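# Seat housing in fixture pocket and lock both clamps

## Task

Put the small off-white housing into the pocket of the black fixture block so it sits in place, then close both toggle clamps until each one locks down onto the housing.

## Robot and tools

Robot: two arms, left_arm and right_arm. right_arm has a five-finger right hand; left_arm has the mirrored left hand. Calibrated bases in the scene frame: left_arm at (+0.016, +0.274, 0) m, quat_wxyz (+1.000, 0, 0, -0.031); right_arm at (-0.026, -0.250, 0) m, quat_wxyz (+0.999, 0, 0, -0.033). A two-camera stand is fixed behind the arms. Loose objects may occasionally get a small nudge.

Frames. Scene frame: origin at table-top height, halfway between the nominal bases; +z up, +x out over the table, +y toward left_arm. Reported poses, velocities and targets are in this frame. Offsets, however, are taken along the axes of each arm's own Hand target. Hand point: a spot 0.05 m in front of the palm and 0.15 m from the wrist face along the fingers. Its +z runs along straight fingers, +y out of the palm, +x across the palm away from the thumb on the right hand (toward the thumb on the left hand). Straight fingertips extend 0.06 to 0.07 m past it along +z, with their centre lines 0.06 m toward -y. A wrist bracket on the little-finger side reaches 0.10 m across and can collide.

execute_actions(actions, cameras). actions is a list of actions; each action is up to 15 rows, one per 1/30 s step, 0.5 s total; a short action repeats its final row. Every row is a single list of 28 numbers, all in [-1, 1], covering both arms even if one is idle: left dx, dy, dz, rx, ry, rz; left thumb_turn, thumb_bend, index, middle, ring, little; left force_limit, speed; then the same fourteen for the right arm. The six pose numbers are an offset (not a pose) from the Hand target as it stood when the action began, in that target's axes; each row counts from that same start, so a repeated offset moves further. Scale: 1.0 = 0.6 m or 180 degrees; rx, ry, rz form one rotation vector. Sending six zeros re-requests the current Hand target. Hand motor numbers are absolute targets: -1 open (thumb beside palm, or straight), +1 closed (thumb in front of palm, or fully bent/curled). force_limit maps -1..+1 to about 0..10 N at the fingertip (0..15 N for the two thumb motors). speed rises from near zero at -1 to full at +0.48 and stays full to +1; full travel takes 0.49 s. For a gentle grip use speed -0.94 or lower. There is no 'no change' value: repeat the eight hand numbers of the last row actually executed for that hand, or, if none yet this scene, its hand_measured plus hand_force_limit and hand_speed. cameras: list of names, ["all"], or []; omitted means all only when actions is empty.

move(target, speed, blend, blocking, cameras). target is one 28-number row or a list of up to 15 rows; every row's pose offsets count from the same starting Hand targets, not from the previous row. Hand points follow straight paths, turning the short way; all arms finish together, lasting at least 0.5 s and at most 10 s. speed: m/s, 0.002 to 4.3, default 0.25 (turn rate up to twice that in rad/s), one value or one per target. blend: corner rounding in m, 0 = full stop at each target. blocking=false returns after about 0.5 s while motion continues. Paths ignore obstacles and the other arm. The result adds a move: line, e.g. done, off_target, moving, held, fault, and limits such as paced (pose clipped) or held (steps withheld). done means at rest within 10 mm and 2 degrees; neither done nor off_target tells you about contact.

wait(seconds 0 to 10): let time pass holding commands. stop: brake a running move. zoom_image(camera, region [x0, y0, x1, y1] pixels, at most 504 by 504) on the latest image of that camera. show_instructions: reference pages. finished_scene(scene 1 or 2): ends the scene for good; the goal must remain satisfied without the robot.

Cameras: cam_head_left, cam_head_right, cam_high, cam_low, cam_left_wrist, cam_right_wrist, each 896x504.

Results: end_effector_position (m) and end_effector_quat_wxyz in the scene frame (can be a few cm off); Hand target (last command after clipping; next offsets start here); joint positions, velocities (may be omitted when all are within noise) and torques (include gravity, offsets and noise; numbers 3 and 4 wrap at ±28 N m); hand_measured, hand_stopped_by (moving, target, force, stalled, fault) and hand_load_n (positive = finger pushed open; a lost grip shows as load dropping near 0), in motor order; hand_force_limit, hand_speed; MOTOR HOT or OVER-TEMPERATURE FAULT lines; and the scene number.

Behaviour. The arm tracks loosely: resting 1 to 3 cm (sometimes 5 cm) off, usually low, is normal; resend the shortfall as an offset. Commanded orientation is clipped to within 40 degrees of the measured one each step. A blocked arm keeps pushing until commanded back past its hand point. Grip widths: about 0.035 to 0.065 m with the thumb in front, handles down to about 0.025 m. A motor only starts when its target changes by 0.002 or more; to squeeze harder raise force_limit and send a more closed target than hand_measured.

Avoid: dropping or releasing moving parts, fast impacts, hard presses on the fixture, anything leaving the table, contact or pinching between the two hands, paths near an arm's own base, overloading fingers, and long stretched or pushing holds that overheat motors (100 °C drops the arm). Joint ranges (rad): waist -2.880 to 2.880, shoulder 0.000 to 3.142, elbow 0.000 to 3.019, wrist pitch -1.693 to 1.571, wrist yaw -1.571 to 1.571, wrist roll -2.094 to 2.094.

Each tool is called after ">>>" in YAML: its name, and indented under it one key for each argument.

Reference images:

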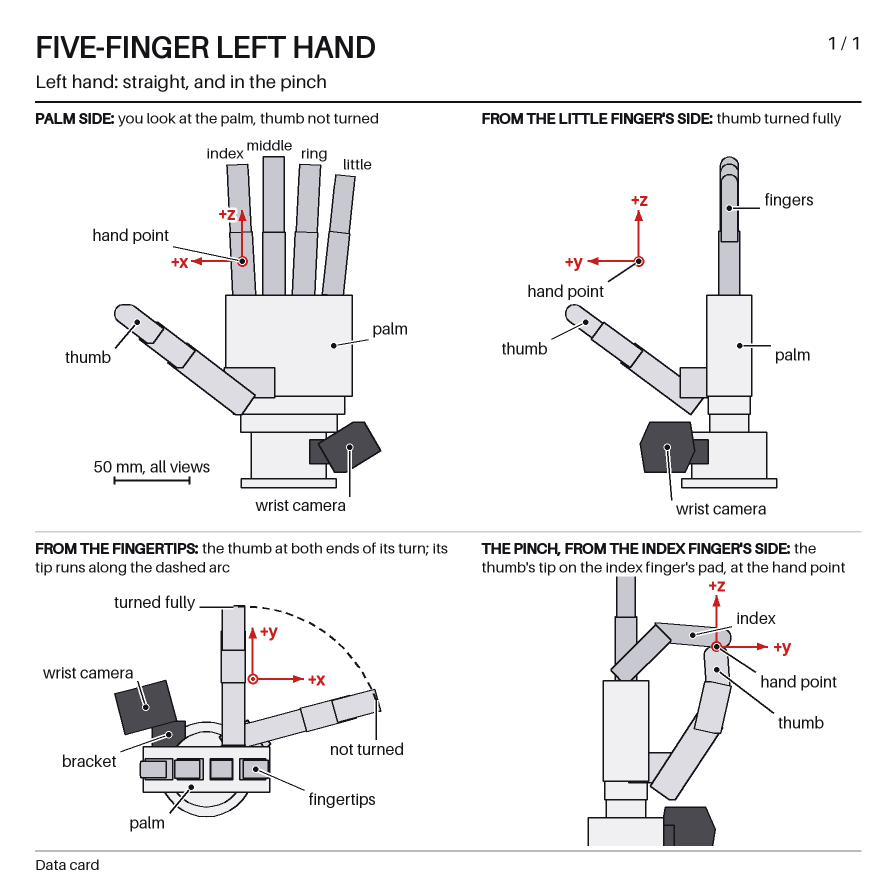

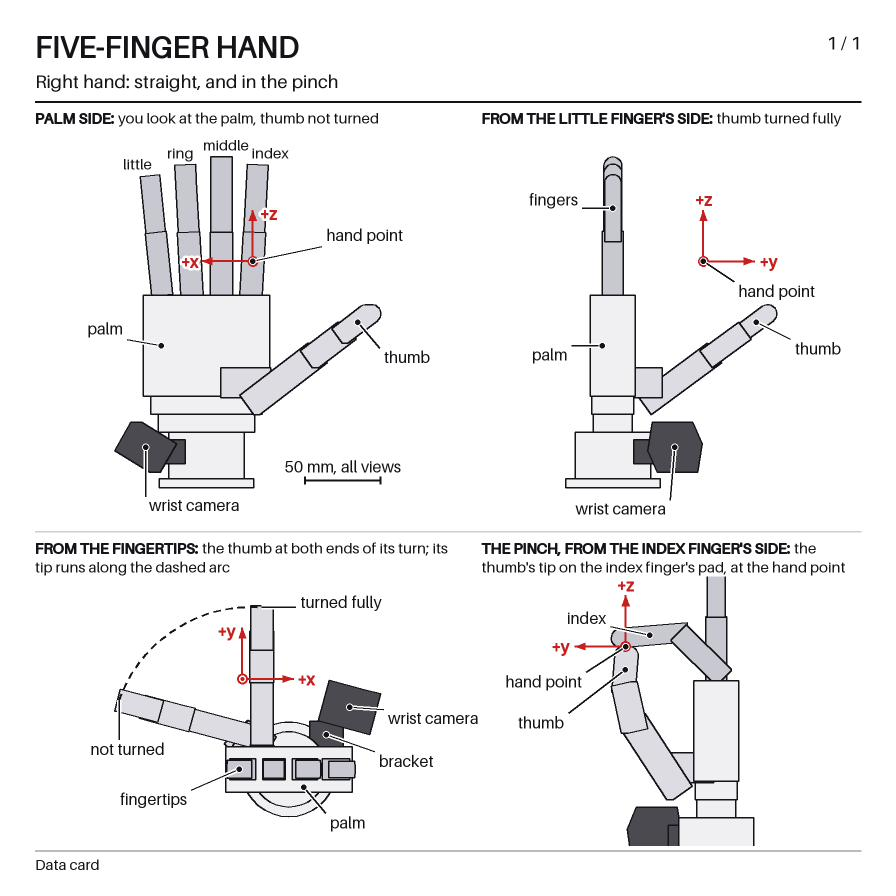

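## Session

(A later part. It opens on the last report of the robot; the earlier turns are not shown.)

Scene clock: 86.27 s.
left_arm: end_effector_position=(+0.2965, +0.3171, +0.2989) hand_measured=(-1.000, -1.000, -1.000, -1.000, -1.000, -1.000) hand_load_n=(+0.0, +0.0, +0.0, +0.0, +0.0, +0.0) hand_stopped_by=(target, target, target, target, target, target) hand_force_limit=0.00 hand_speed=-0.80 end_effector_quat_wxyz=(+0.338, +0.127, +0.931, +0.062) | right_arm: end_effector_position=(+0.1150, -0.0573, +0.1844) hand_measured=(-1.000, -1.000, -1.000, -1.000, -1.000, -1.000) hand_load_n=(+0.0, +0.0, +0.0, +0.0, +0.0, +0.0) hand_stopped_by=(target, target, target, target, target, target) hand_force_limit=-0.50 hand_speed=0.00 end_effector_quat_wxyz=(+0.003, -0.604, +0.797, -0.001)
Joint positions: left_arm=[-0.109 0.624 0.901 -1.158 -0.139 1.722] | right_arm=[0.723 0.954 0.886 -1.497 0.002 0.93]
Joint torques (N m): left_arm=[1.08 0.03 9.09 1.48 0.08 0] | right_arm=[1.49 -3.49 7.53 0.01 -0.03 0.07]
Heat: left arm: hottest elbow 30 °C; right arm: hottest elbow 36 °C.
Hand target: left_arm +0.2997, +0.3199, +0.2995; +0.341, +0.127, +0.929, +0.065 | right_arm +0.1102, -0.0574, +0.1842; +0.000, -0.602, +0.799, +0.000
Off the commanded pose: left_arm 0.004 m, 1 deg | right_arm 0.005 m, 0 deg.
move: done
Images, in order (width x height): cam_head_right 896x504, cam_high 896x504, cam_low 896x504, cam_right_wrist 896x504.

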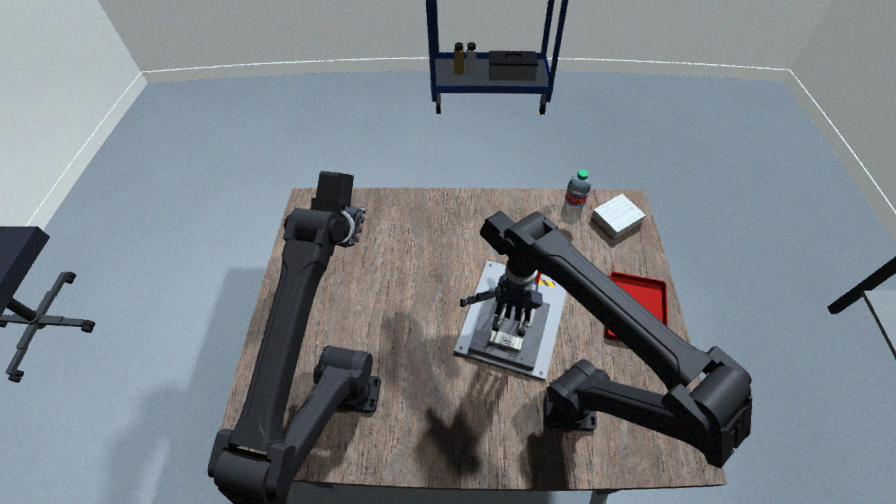

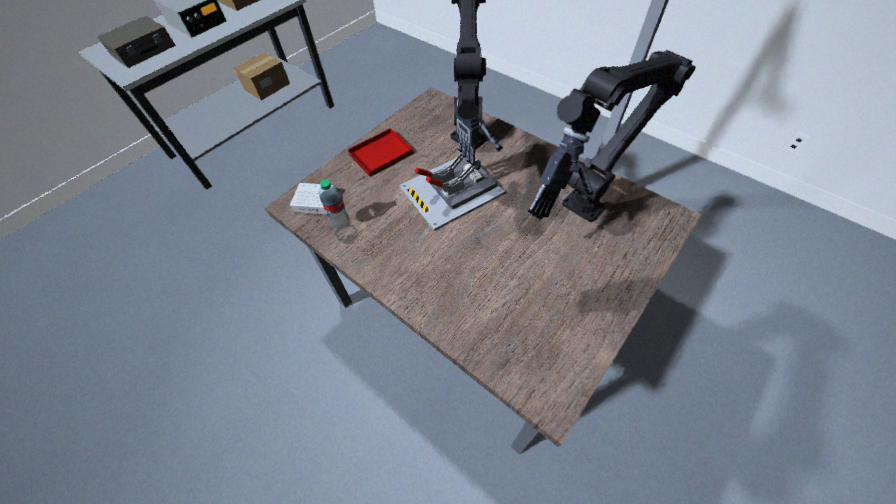

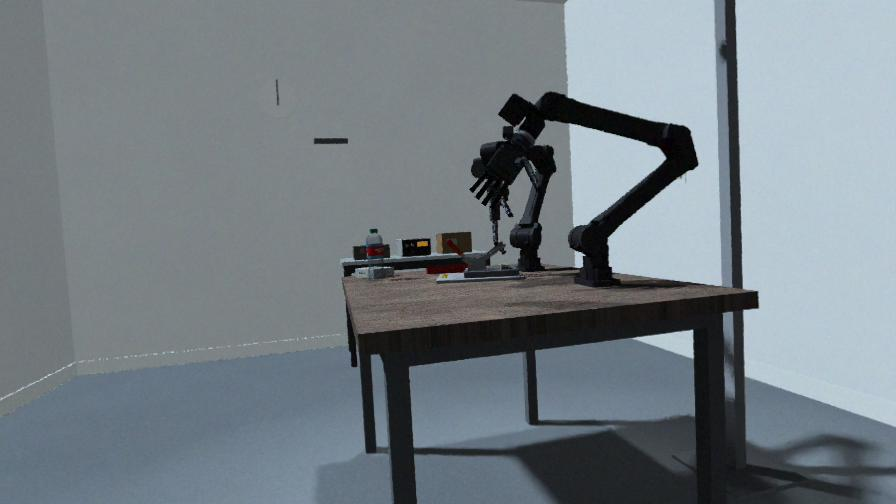

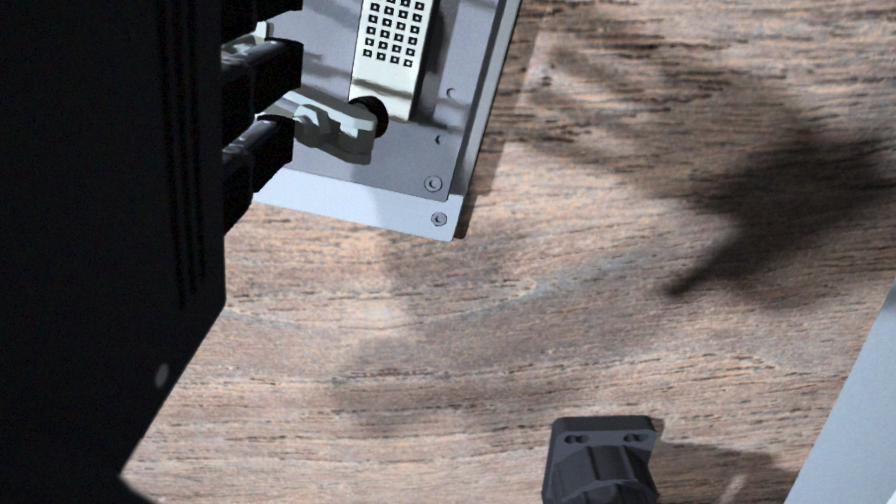

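>>> move:
  target:
    - [0,0,0,0,0,0,-1,-1,-1,-1,-1,-1,0,-0.8,0.002,0.0287,0.0483,0,0,0,-1,-1,-1,-1,-1,-1,-0.5,0]
    - [0,0,0,0,0,0,-1,-1,-1,-1,-1,-1,0,-0.8,0.002,0.035,0.058,0,0,0,-1,-1,-1,-1,-1,-1,-0.5,0]
  speed: 0.06
  blend: 0.003
  cameras: ["cam_right_wrist", "cam_high", "cam_low", "cam_head_right"]

>>> zoom_image:
  camera: "cam_high"
  region: [420, 110, 520, 210]

>>> zoom_image:
  camera: "cam_low"
  region: [455, 210, 525, 290]

>>> zoom_image:
  camera: "cam_head_right"
  region: [480, 230, 580, 350]

Scene clock: 87.90 s.
left_arm: end_effector_position=(+0.2965, +0.3171, +0.2989) hand_measured=(-1.000, -1.000, -1.000, -1.000, -1.000, -1.000) hand_load_n=(+0.0, +0.0, +0.0, +0.0, +0.0, +0.0) hand_stopped_by=(target, target, target, target, target, target) hand_force_limit=0.00 hand_speed=-0.80 end_effector_quat_wxyz=(+0.338, +0.127, +0.931, +0.062) | right_arm: end_effector_position=(+0.0922, -0.0542, +0.1515) hand_measured=(-1.000, -1.000, -1.000, -1.000, -1.000, -1.000) hand_load_n=(+0.0, +0.0, +0.0, +0.0, +0.0, +0.0) hand_stopped_by=(target, target, target, target, target, target) hand_force_limit=-0.50 hand_speed=0.00 end_effector_quat_wxyz=(-0.003, -0.604, +0.797, -0.001)
Joint positions: left_arm=[-0.109 0.624 0.901 -1.158 -0.139 1.722] | right_arm=[0.796 0.926 0.783 -1.434 0.001 1.004]
Joint torques (N m): left_arm=[1.03 -0.09 9.06 1.47 0.09 0.03] | right_arm=[1.55 -3.08 7.15 0.68 -0.02 0.06]
Heat: left arm: hottest elbow 30 °C; right arm: hottest elbow 36 °C.
Hand target: left_arm +0.2997, +0.3199, +0.2995; +0.341, +0.127, +0.929, +0.065 | right_arm +0.0897, -0.0527, +0.1493; +0.000, -0.602, +0.799, +0.000
Off the commanded pose: left_arm 0.004 m, 1 deg | right_arm 0.004 m, 0 deg.
move: done
Images, in order (width x height): cam_head_right 896x504, cam_high 896x504, cam_low 896x504, cam_right_wrist 896x504.

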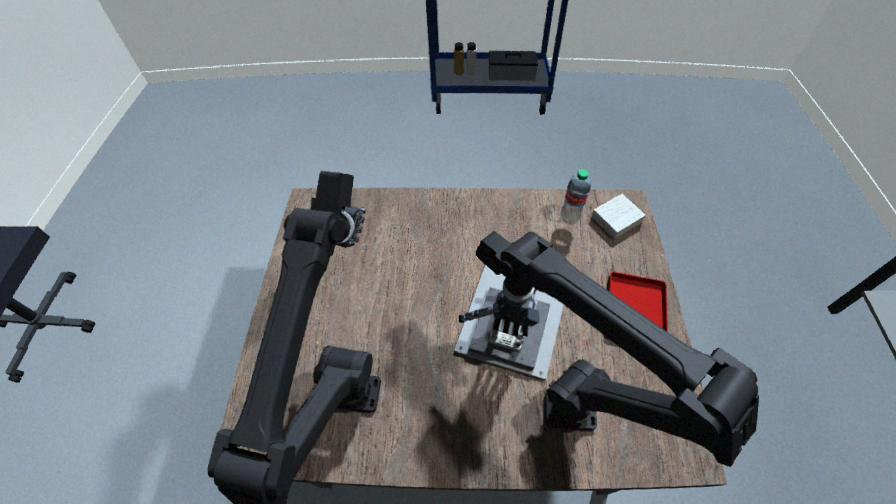

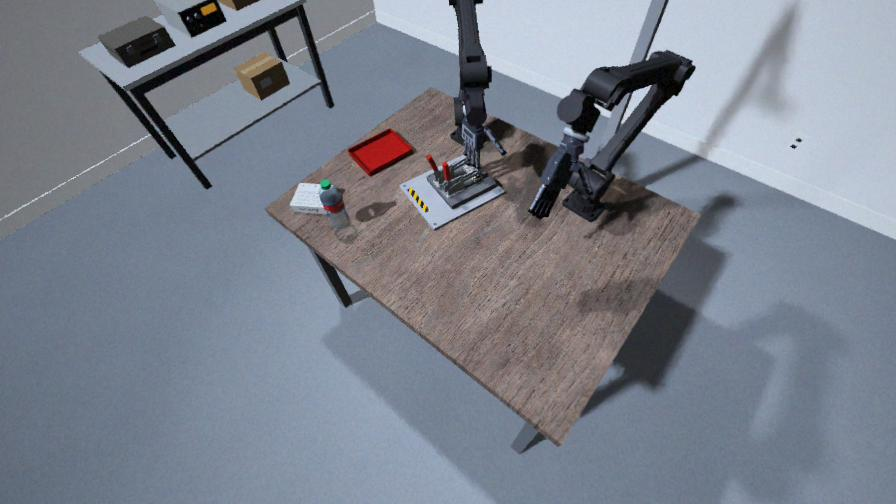

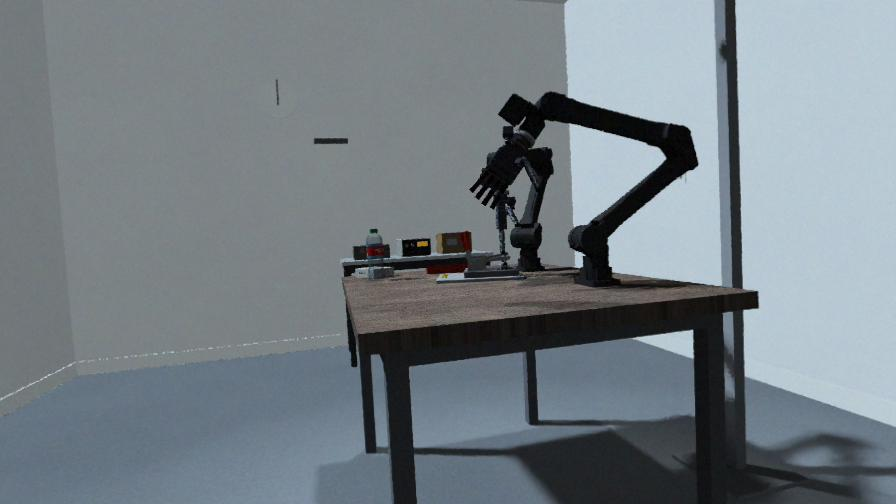

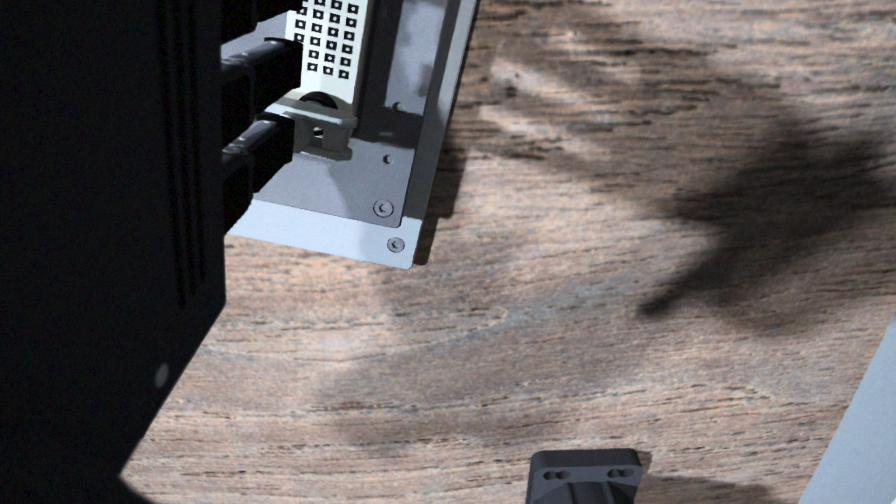

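Scaled by 5.040 from the camera's 896x504 image, which has a finer 1280x720 frame.

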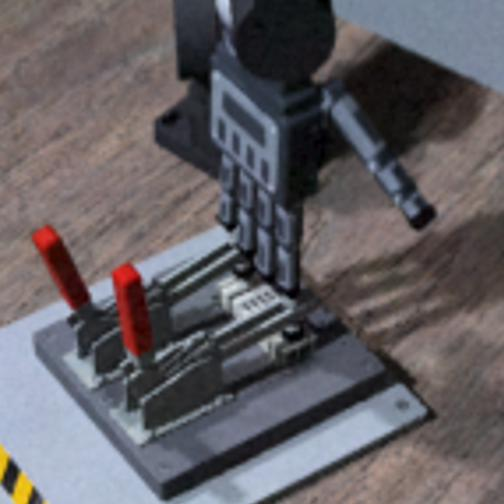

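Scaled by 6.300 from the camera's 896x504 image, which has a finer 1280x720 frame.

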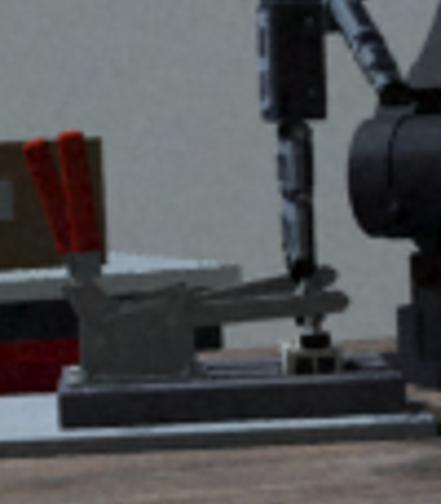

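Scaled by 4.200 from the camera's 896x504 image, which has a finer 1280x720 frame.

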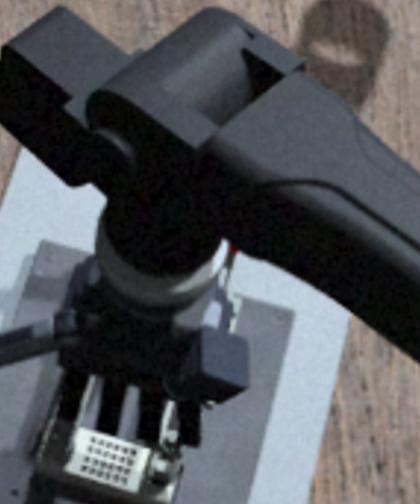

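>>> move:
  target:
    - [0,0,0,0,0,0,-1,-1,-1,-1,-1,-1,0,-0.8,0,0,-0.2667,0,0,0,-1,-1,-1,-1,-1,-1,-0.5,0]
    - [0,0,0,0,0,0,-1,-1,-1,-1,-1,-1,0,-0.8,-0.0027,-0.2807,-0.2667,0,0,0,-1,-1,-1,-1,-1,-1,-0.5,0]
    - [0,0,0,0,0,0,-1,-1,-1,-1,-1,-1,0,-0.8,-0.0027,-0.2807,-0.13,0,0,0,-1,-1,-1,-1,-1,-1,-0.5,0]
  speed: [0.25, 0.25, 0.15]
  blend: [0.02, 0.02, 0]
  cameras: ["cam_right_wrist", "cam_high", "cam_low", "cam_head_right"]

>>> zoom_image:
  camera: "cam_high"
  region: [420, 110, 520, 210]

>>> zoom_image:
  camera: "cam_low"
  region: [445, 210, 525, 290]

>>> zoom_image:
  camera: "cam_head_right"
  region: [460, 210, 580, 380]

Scene clock: 91.33 s.
left_arm: end_effector_position=(+0.2965, +0.3171, +0.2989) hand_measured=(-1.000, -1.000, -1.000, -1.000, -1.000, -1.000) hand_load_n=(+0.0, +0.0, +0.0, +0.0, +0.0, +0.0) hand_stopped_by=(target, target, target, target, target, target) hand_force_limit=0.00 hand_speed=-0.80 end_effector_quat_wxyz=(+0.338, +0.127, +0.931, +0.062) | right_arm: end_effector_position=(+0.2499, -0.0954, +0.2279) hand_measured=(-1.000, -1.000, -1.000, -1.000, -1.000, -1.000) hand_load_n=(+0.0, +0.0, +0.0, +0.0, +0.0, +0.0) hand_stopped_by=(target, target, target, target, target, target) hand_force_limit=-0.50 hand_speed=0.00 end_effector_quat_wxyz=(-0.005, -0.599, +0.801, +0.002)
Joint positions: left_arm=[-0.109 0.624 0.901 -1.158 -0.139 1.722] | right_arm=[0.387 1.242 1.202 -1.542 0 0.608]
Joint torques (N m): left_arm=[1.14 0.26 9.1 1.51 0.11 0.01] | right_arm=[0.21 -7.3 7.69 0.77 0.04 -0.28]
Heat: left arm: hottest elbow 30 °C; right arm: hottest elbow 36 °C.
Hand target: left_arm +0.2997, +0.3199, +0.2995; +0.341, +0.127, +0.929, +0.065 | right_arm +0.2520, -0.0977, +0.2273; +0.000, -0.602, +0.799, +0.000
Off the commanded pose: left_arm 0.004 m, 1 deg | right_arm 0.003 m, 1 deg.
move: done
Images, in order (width x height): cam_head_right 896x504, cam_high 896x504, cam_low 896x504, cam_right_wrist 896x504.

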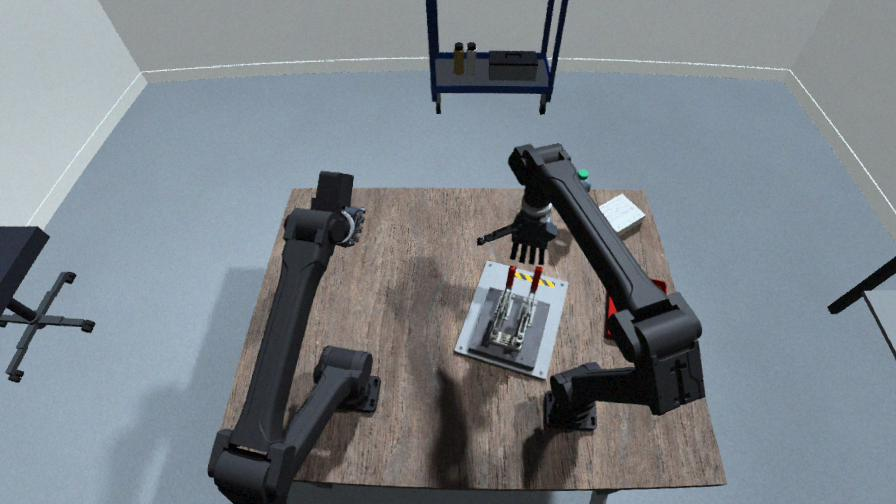

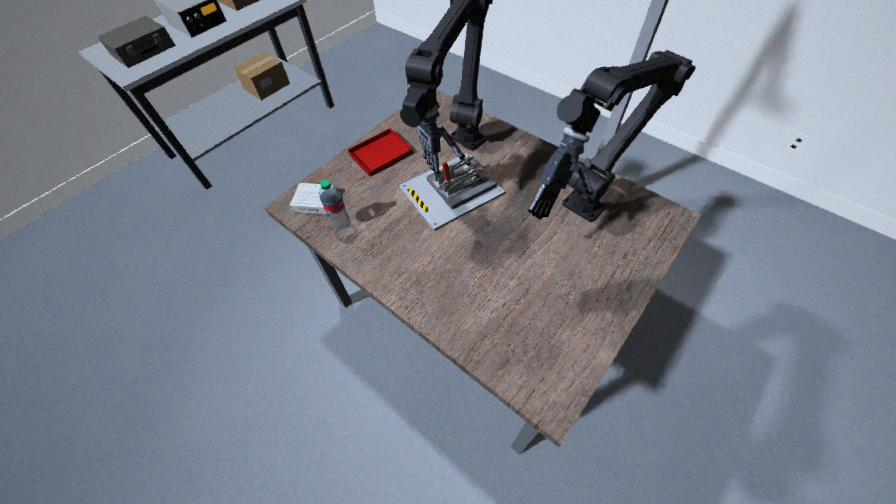

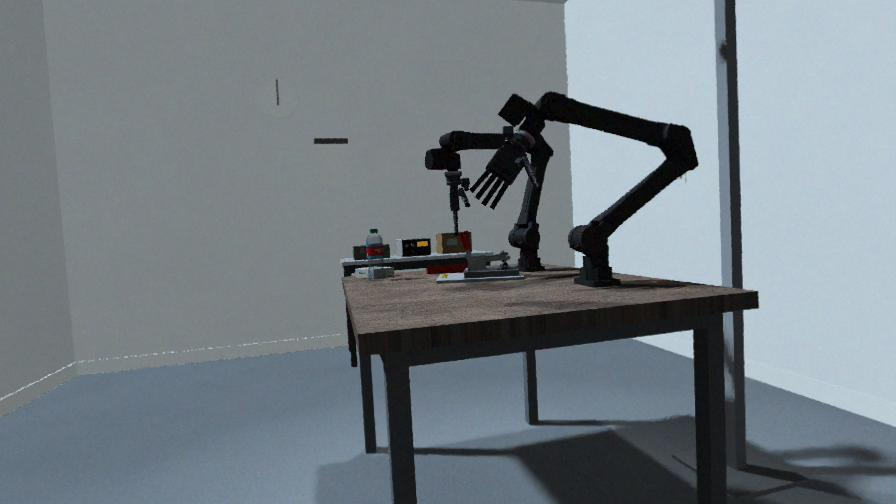

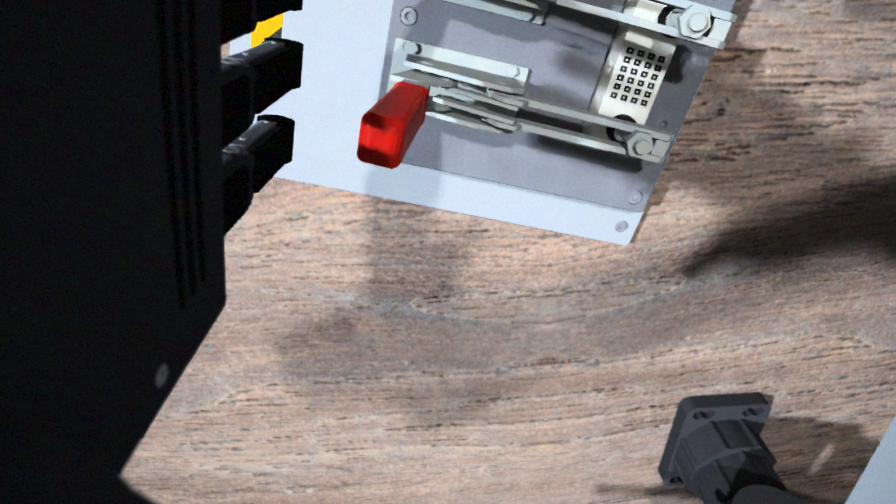

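Scaled by 5.040 from the camera's 896x504 image, which has a finer 1280x720 frame.

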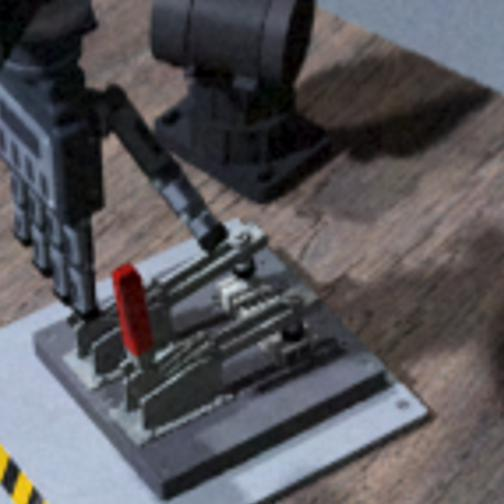

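Scaled by 6.300 from the camera's 896x504 image, which has a finer 1280x720 frame.

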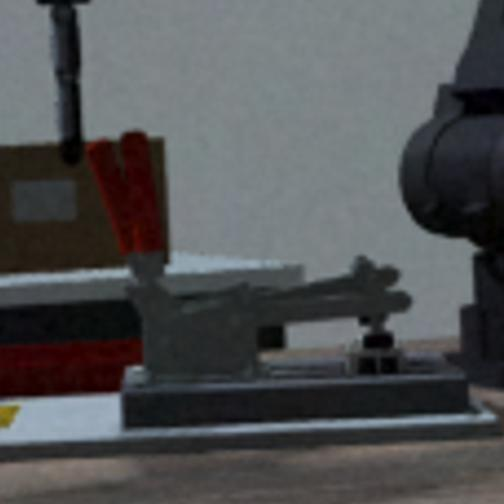

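Scaled by 2.965 from the camera's 896x504 image, which has a finer 1280x720 frame.

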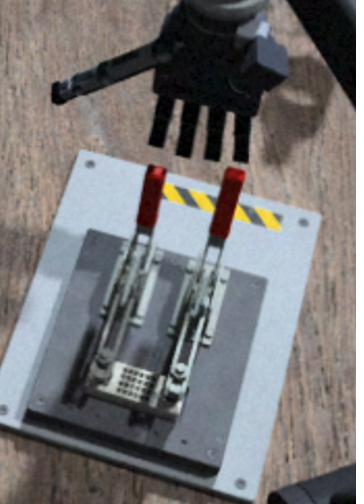

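>>> move:
  target:
    - [0,0,0,0,0,0,-1,-1,-1,-1,-1,-1,0,-0.8,0,-0.025,0,0,0,0,-1,-1,-1,-1,-1,-1,-0.5,0]
    - [0,0,0,0,0,0,-1,-1,-1,-1,-1,-1,0,-0.8,0,-0.025,0.05,0,0,0,-1,-1,-1,-1,-1,-1,-0.5,0]
    - [0,0,0,0,0,0,-1,-1,-1,-1,-1,-1,0,-0.8,0,0.1,0.05,0,0,0,-1,-1,-1,-1,-1,-1,-0.5,0]
  speed: [0.1, 0.1, 0.08]
  blend: [0.005, 0.005, 0]
  cameras: ["cam_right_wrist", "cam_high", "cam_low", "cam_head_right"]

>>> zoom_image:
  camera: "cam_high"
  region: [420, 110, 520, 210]

>>> zoom_image:
  camera: "cam_low"
  region: [445, 210, 525, 290]

>>> zoom_image:
  camera: "cam_head_right"
  region: [460, 210, 580, 380]

Scene clock: 93.80 s.
left_arm: end_effector_position=(+0.2965, +0.3171, +0.2989) hand_measured=(-1.000, -1.000, -1.000, -1.000, -1.000, -1.000) hand_load_n=(+0.0, +0.0, +0.0, +0.0, +0.0, +0.0) hand_stopped_by=(target, target, target, target, target, target) hand_force_limit=0.00 hand_speed=-0.80 end_effector_quat_wxyz=(+0.338, +0.127, +0.931, +0.062) | right_arm: end_effector_position=(+0.2006, -0.0833, +0.1961) hand_measured=(-1.000, -1.000, -1.000, -1.000, -1.000, -1.000) hand_load_n=(+0.0, +0.0, +0.0, +0.5, +0.0, +0.0) hand_stopped_by=(target, target, target, target, target, target) hand_force_limit=-0.50 hand_speed=0.00 end_effector_quat_wxyz=(+0.002, -0.603, +0.798, -0.003)
Joint positions: left_arm=[-0.109 0.624 0.901 -1.158 -0.139 1.722] | right_arm=[0.481 1.126 1.029 -1.47 0.005 0.692]
Joint torques (N m): left_arm=[1.14 0.5 9.01 1.44 0.1 0.03] | right_arm=[1.55 -6.18 7.5 -0.08 -0.14 0.04]
Heat: left arm: hottest elbow 30 °C; right arm: hottest elbow 36 °C.
Hand target: left_arm +0.2997, +0.3199, +0.2995; +0.341, +0.127, +0.929, +0.065 | right_arm +0.1944, -0.0812, +0.1972; +0.000, -0.602, +0.799, +0.000
Off the commanded pose: left_arm 0.004 m, 1 deg | right_arm 0.007 m, 0 deg.
move: done
Images, in order (width x height): cam_head_right 896x504, cam_high 896x504, cam_low 896x504, cam_right_wrist 896x504.

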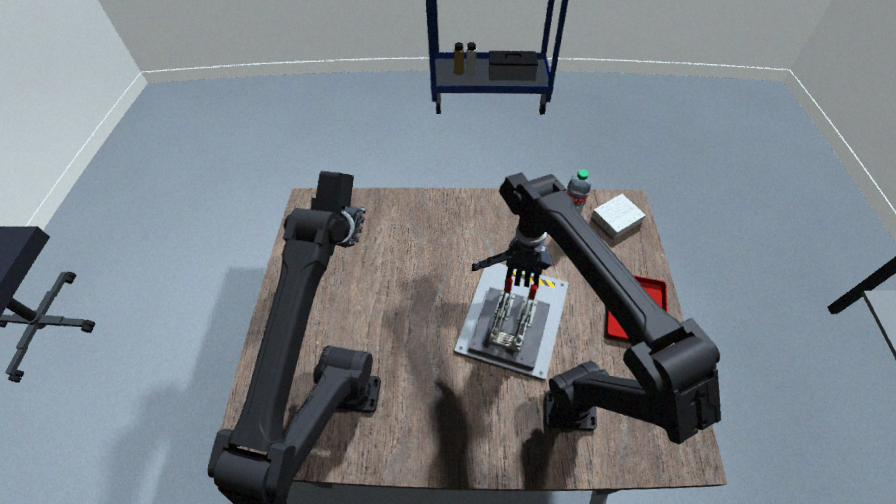

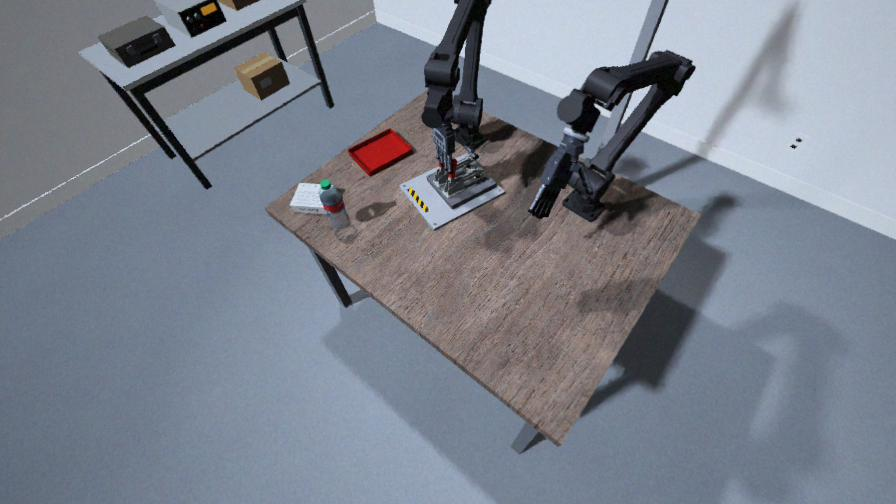

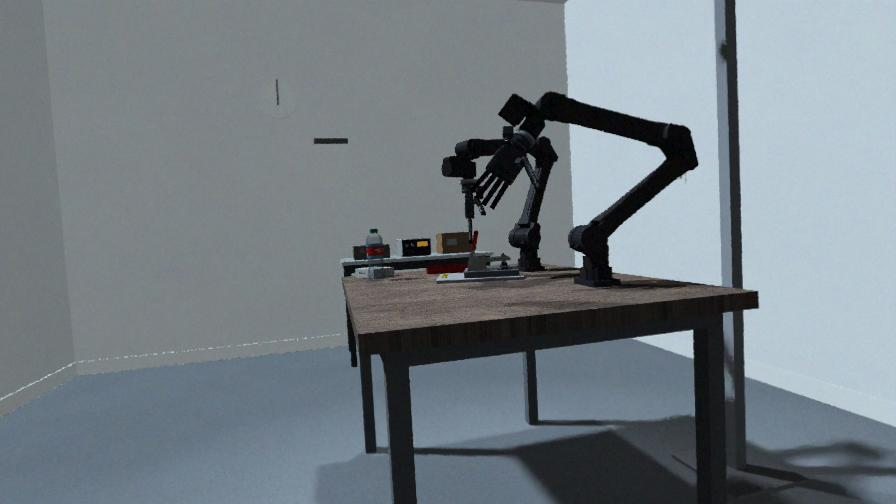

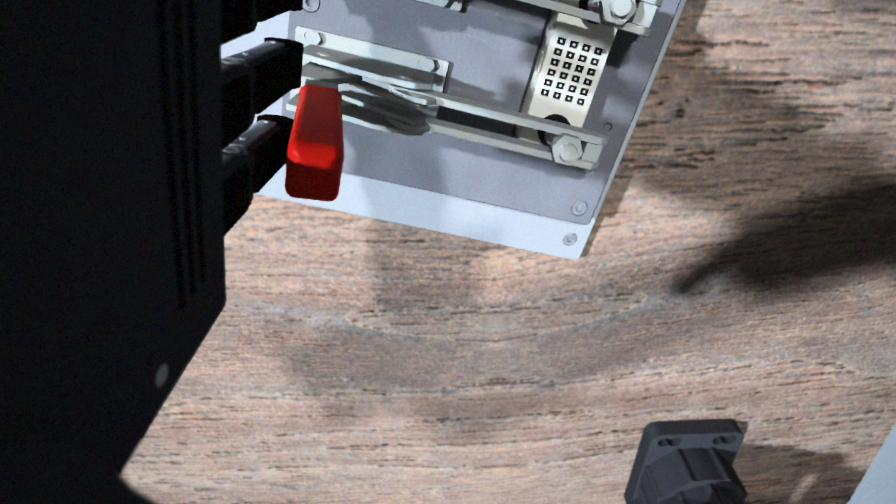

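Scaled by 5.040 from the camera's 896x504 image, which has a finer 1280x720 frame.

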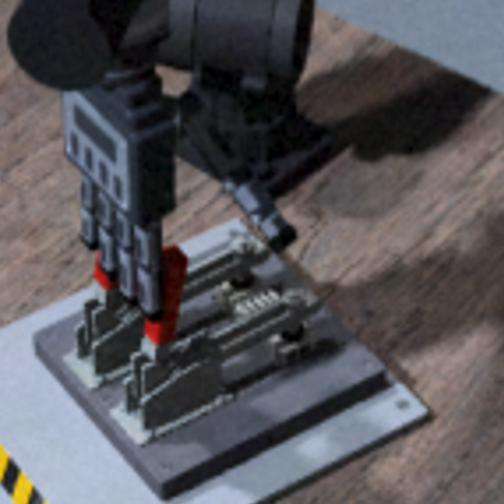

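Scaled by 6.300 from the camera's 896x504 image, which has a finer 1280x720 frame.

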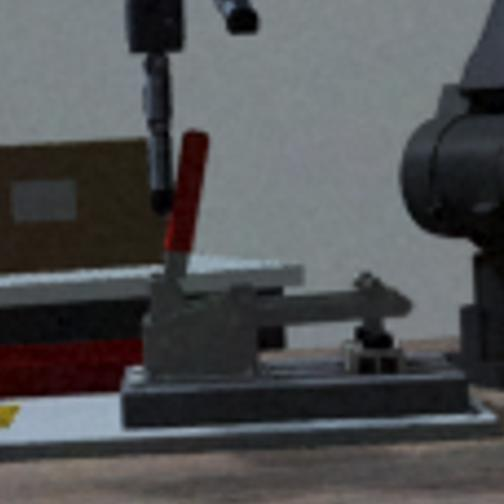

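Scaled by 2.965 from the camera's 896x504 image, which has a finer 1280x720 frame.

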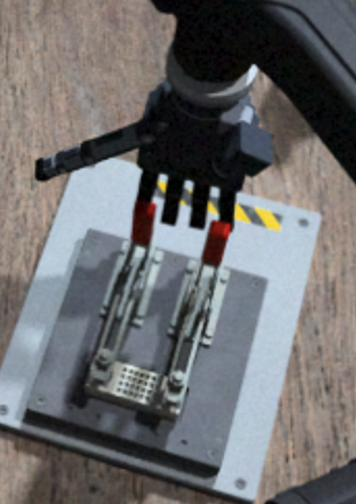

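>>> move:
  target: [0,0,0,0,0,0,-1,-1,-1,-1,-1,-1,0,-0.8,0,0.018,0,0,0,0,-1,-1,-1,-1,-1,-1,-0.5,0]
  speed: 0.05
  cameras: ["cam_right_wrist", "cam_high", "cam_low", "cam_head_right"]

>>> zoom_image:
  camera: "cam_high"
  region: [420, 110, 520, 210]

>>> zoom_image:
  camera: "cam_low"
  region: [445, 210, 525, 290]

>>> zoom_image:
  camera: "cam_head_right"
  region: [460, 210, 580, 380]

Scene clock: 95.03 s.
left_arm: end_effector_position=(+0.2965, +0.3171, +0.2989) hand_measured=(-1.000, -1.000, -1.000, -1.000, -1.000, -1.000) hand_load_n=(+0.0, +0.0, +0.0, +0.0, +0.0, +0.0) hand_stopped_by=(target, target, target, target, target, target) hand_force_limit=0.00 hand_speed=-0.80 end_effector_quat_wxyz=(+0.338, +0.127, +0.931, +0.062) | right_arm: end_effector_position=(+0.1982, -0.0819, +0.1954) hand_measured=(-1.000, -1.000, -1.000, -1.000, -1.000, -1.000) hand_load_n=(+0.0, +0.0, +1.0, +0.0, +0.0, +0.0) hand_stopped_by=(target, target, target, target, target, target) hand_force_limit=-0.50 hand_speed=0.00 end_effector_quat_wxyz=(+0.003, -0.593, +0.805, -0.008)
Joint positions: left_arm=[-0.109 0.624 0.901 -1.158 -0.139 1.722] | right_arm=[0.492 1.113 1.02 -1.468 0.015 0.727]
Joint torques (N m): left_arm=[0.97 0.21 9.07 1.42 0.09 0.02] | right_arm=[2.55 -6.65 7.02 -0.38 -0.54 -0.11]
Heat: left arm: hottest elbow 30 °C; right arm: hottest elbow 36 °C.
Hand target: left_arm +0.2997, +0.3199, +0.2995; +0.341, +0.127, +0.929, +0.065 | right_arm +0.1840, -0.0781, +0.1972; +0.000, -0.602, +0.799, +0.000
Off the commanded pose: left_arm 0.004 m, 1 deg | right_arm 0.015 m, 2 deg.
move: off_target (right_arm)
Images, in order (width x height): cam_head_right 896x504, cam_high 896x504, cam_low 896x504, cam_right_wrist 896x504.

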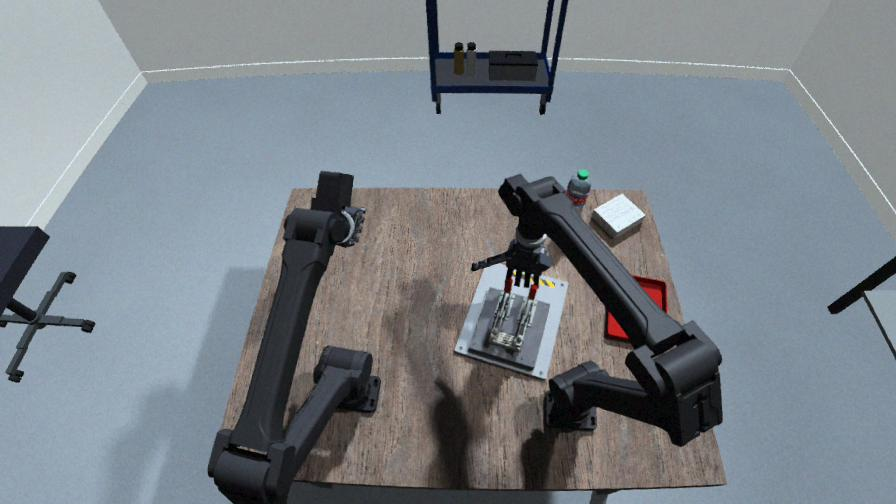

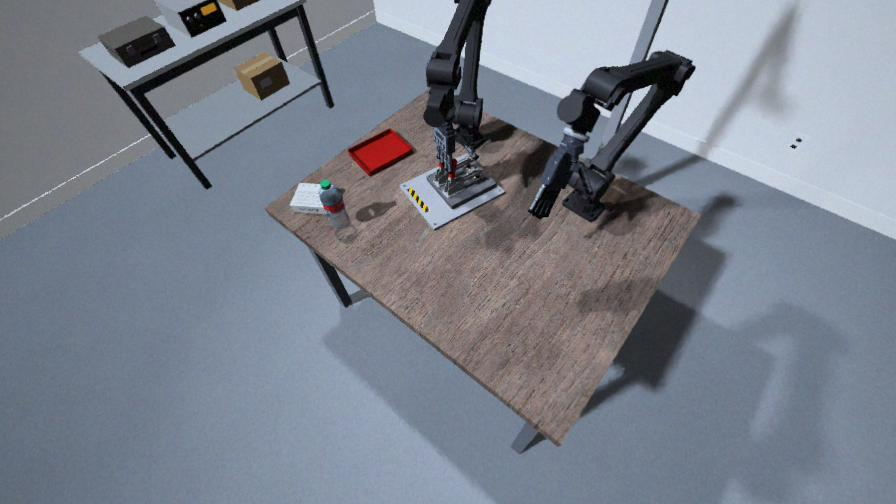

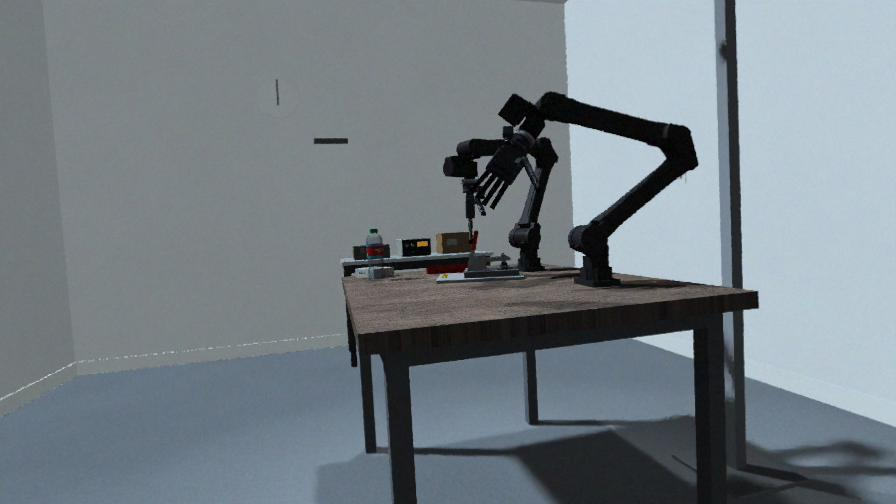

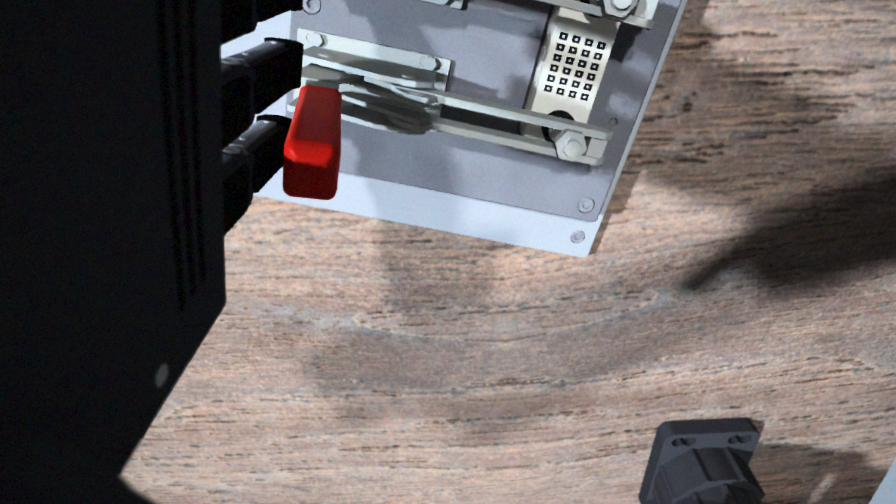

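Scaled by 5.040 from the camera's 896x504 image, which has a finer 1280x720 frame.

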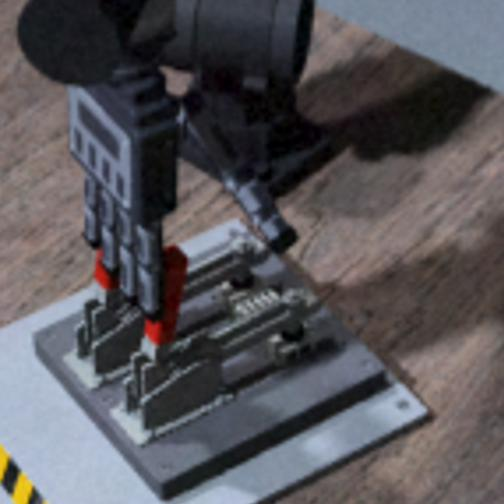

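Scaled by 6.300 from the camera's 896x504 image, which has a finer 1280x720 frame.

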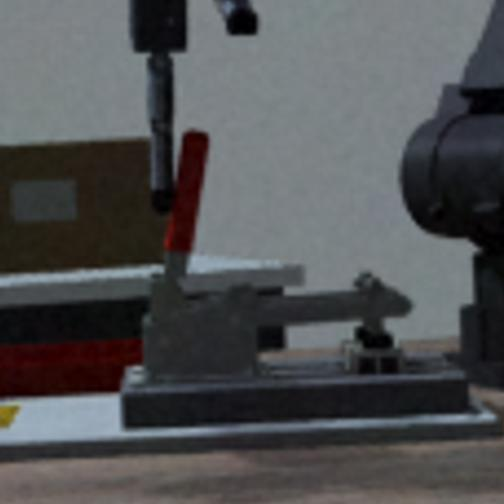

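Scaled by 2.965 from the camera's 896x504 image, which has a finer 1280x720 frame.

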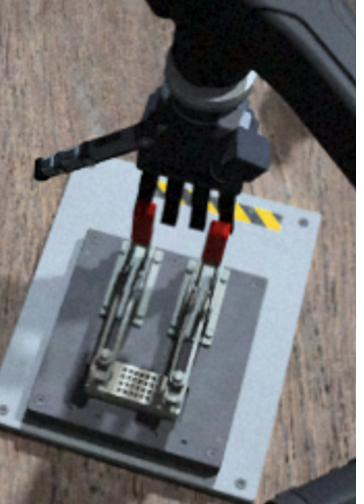

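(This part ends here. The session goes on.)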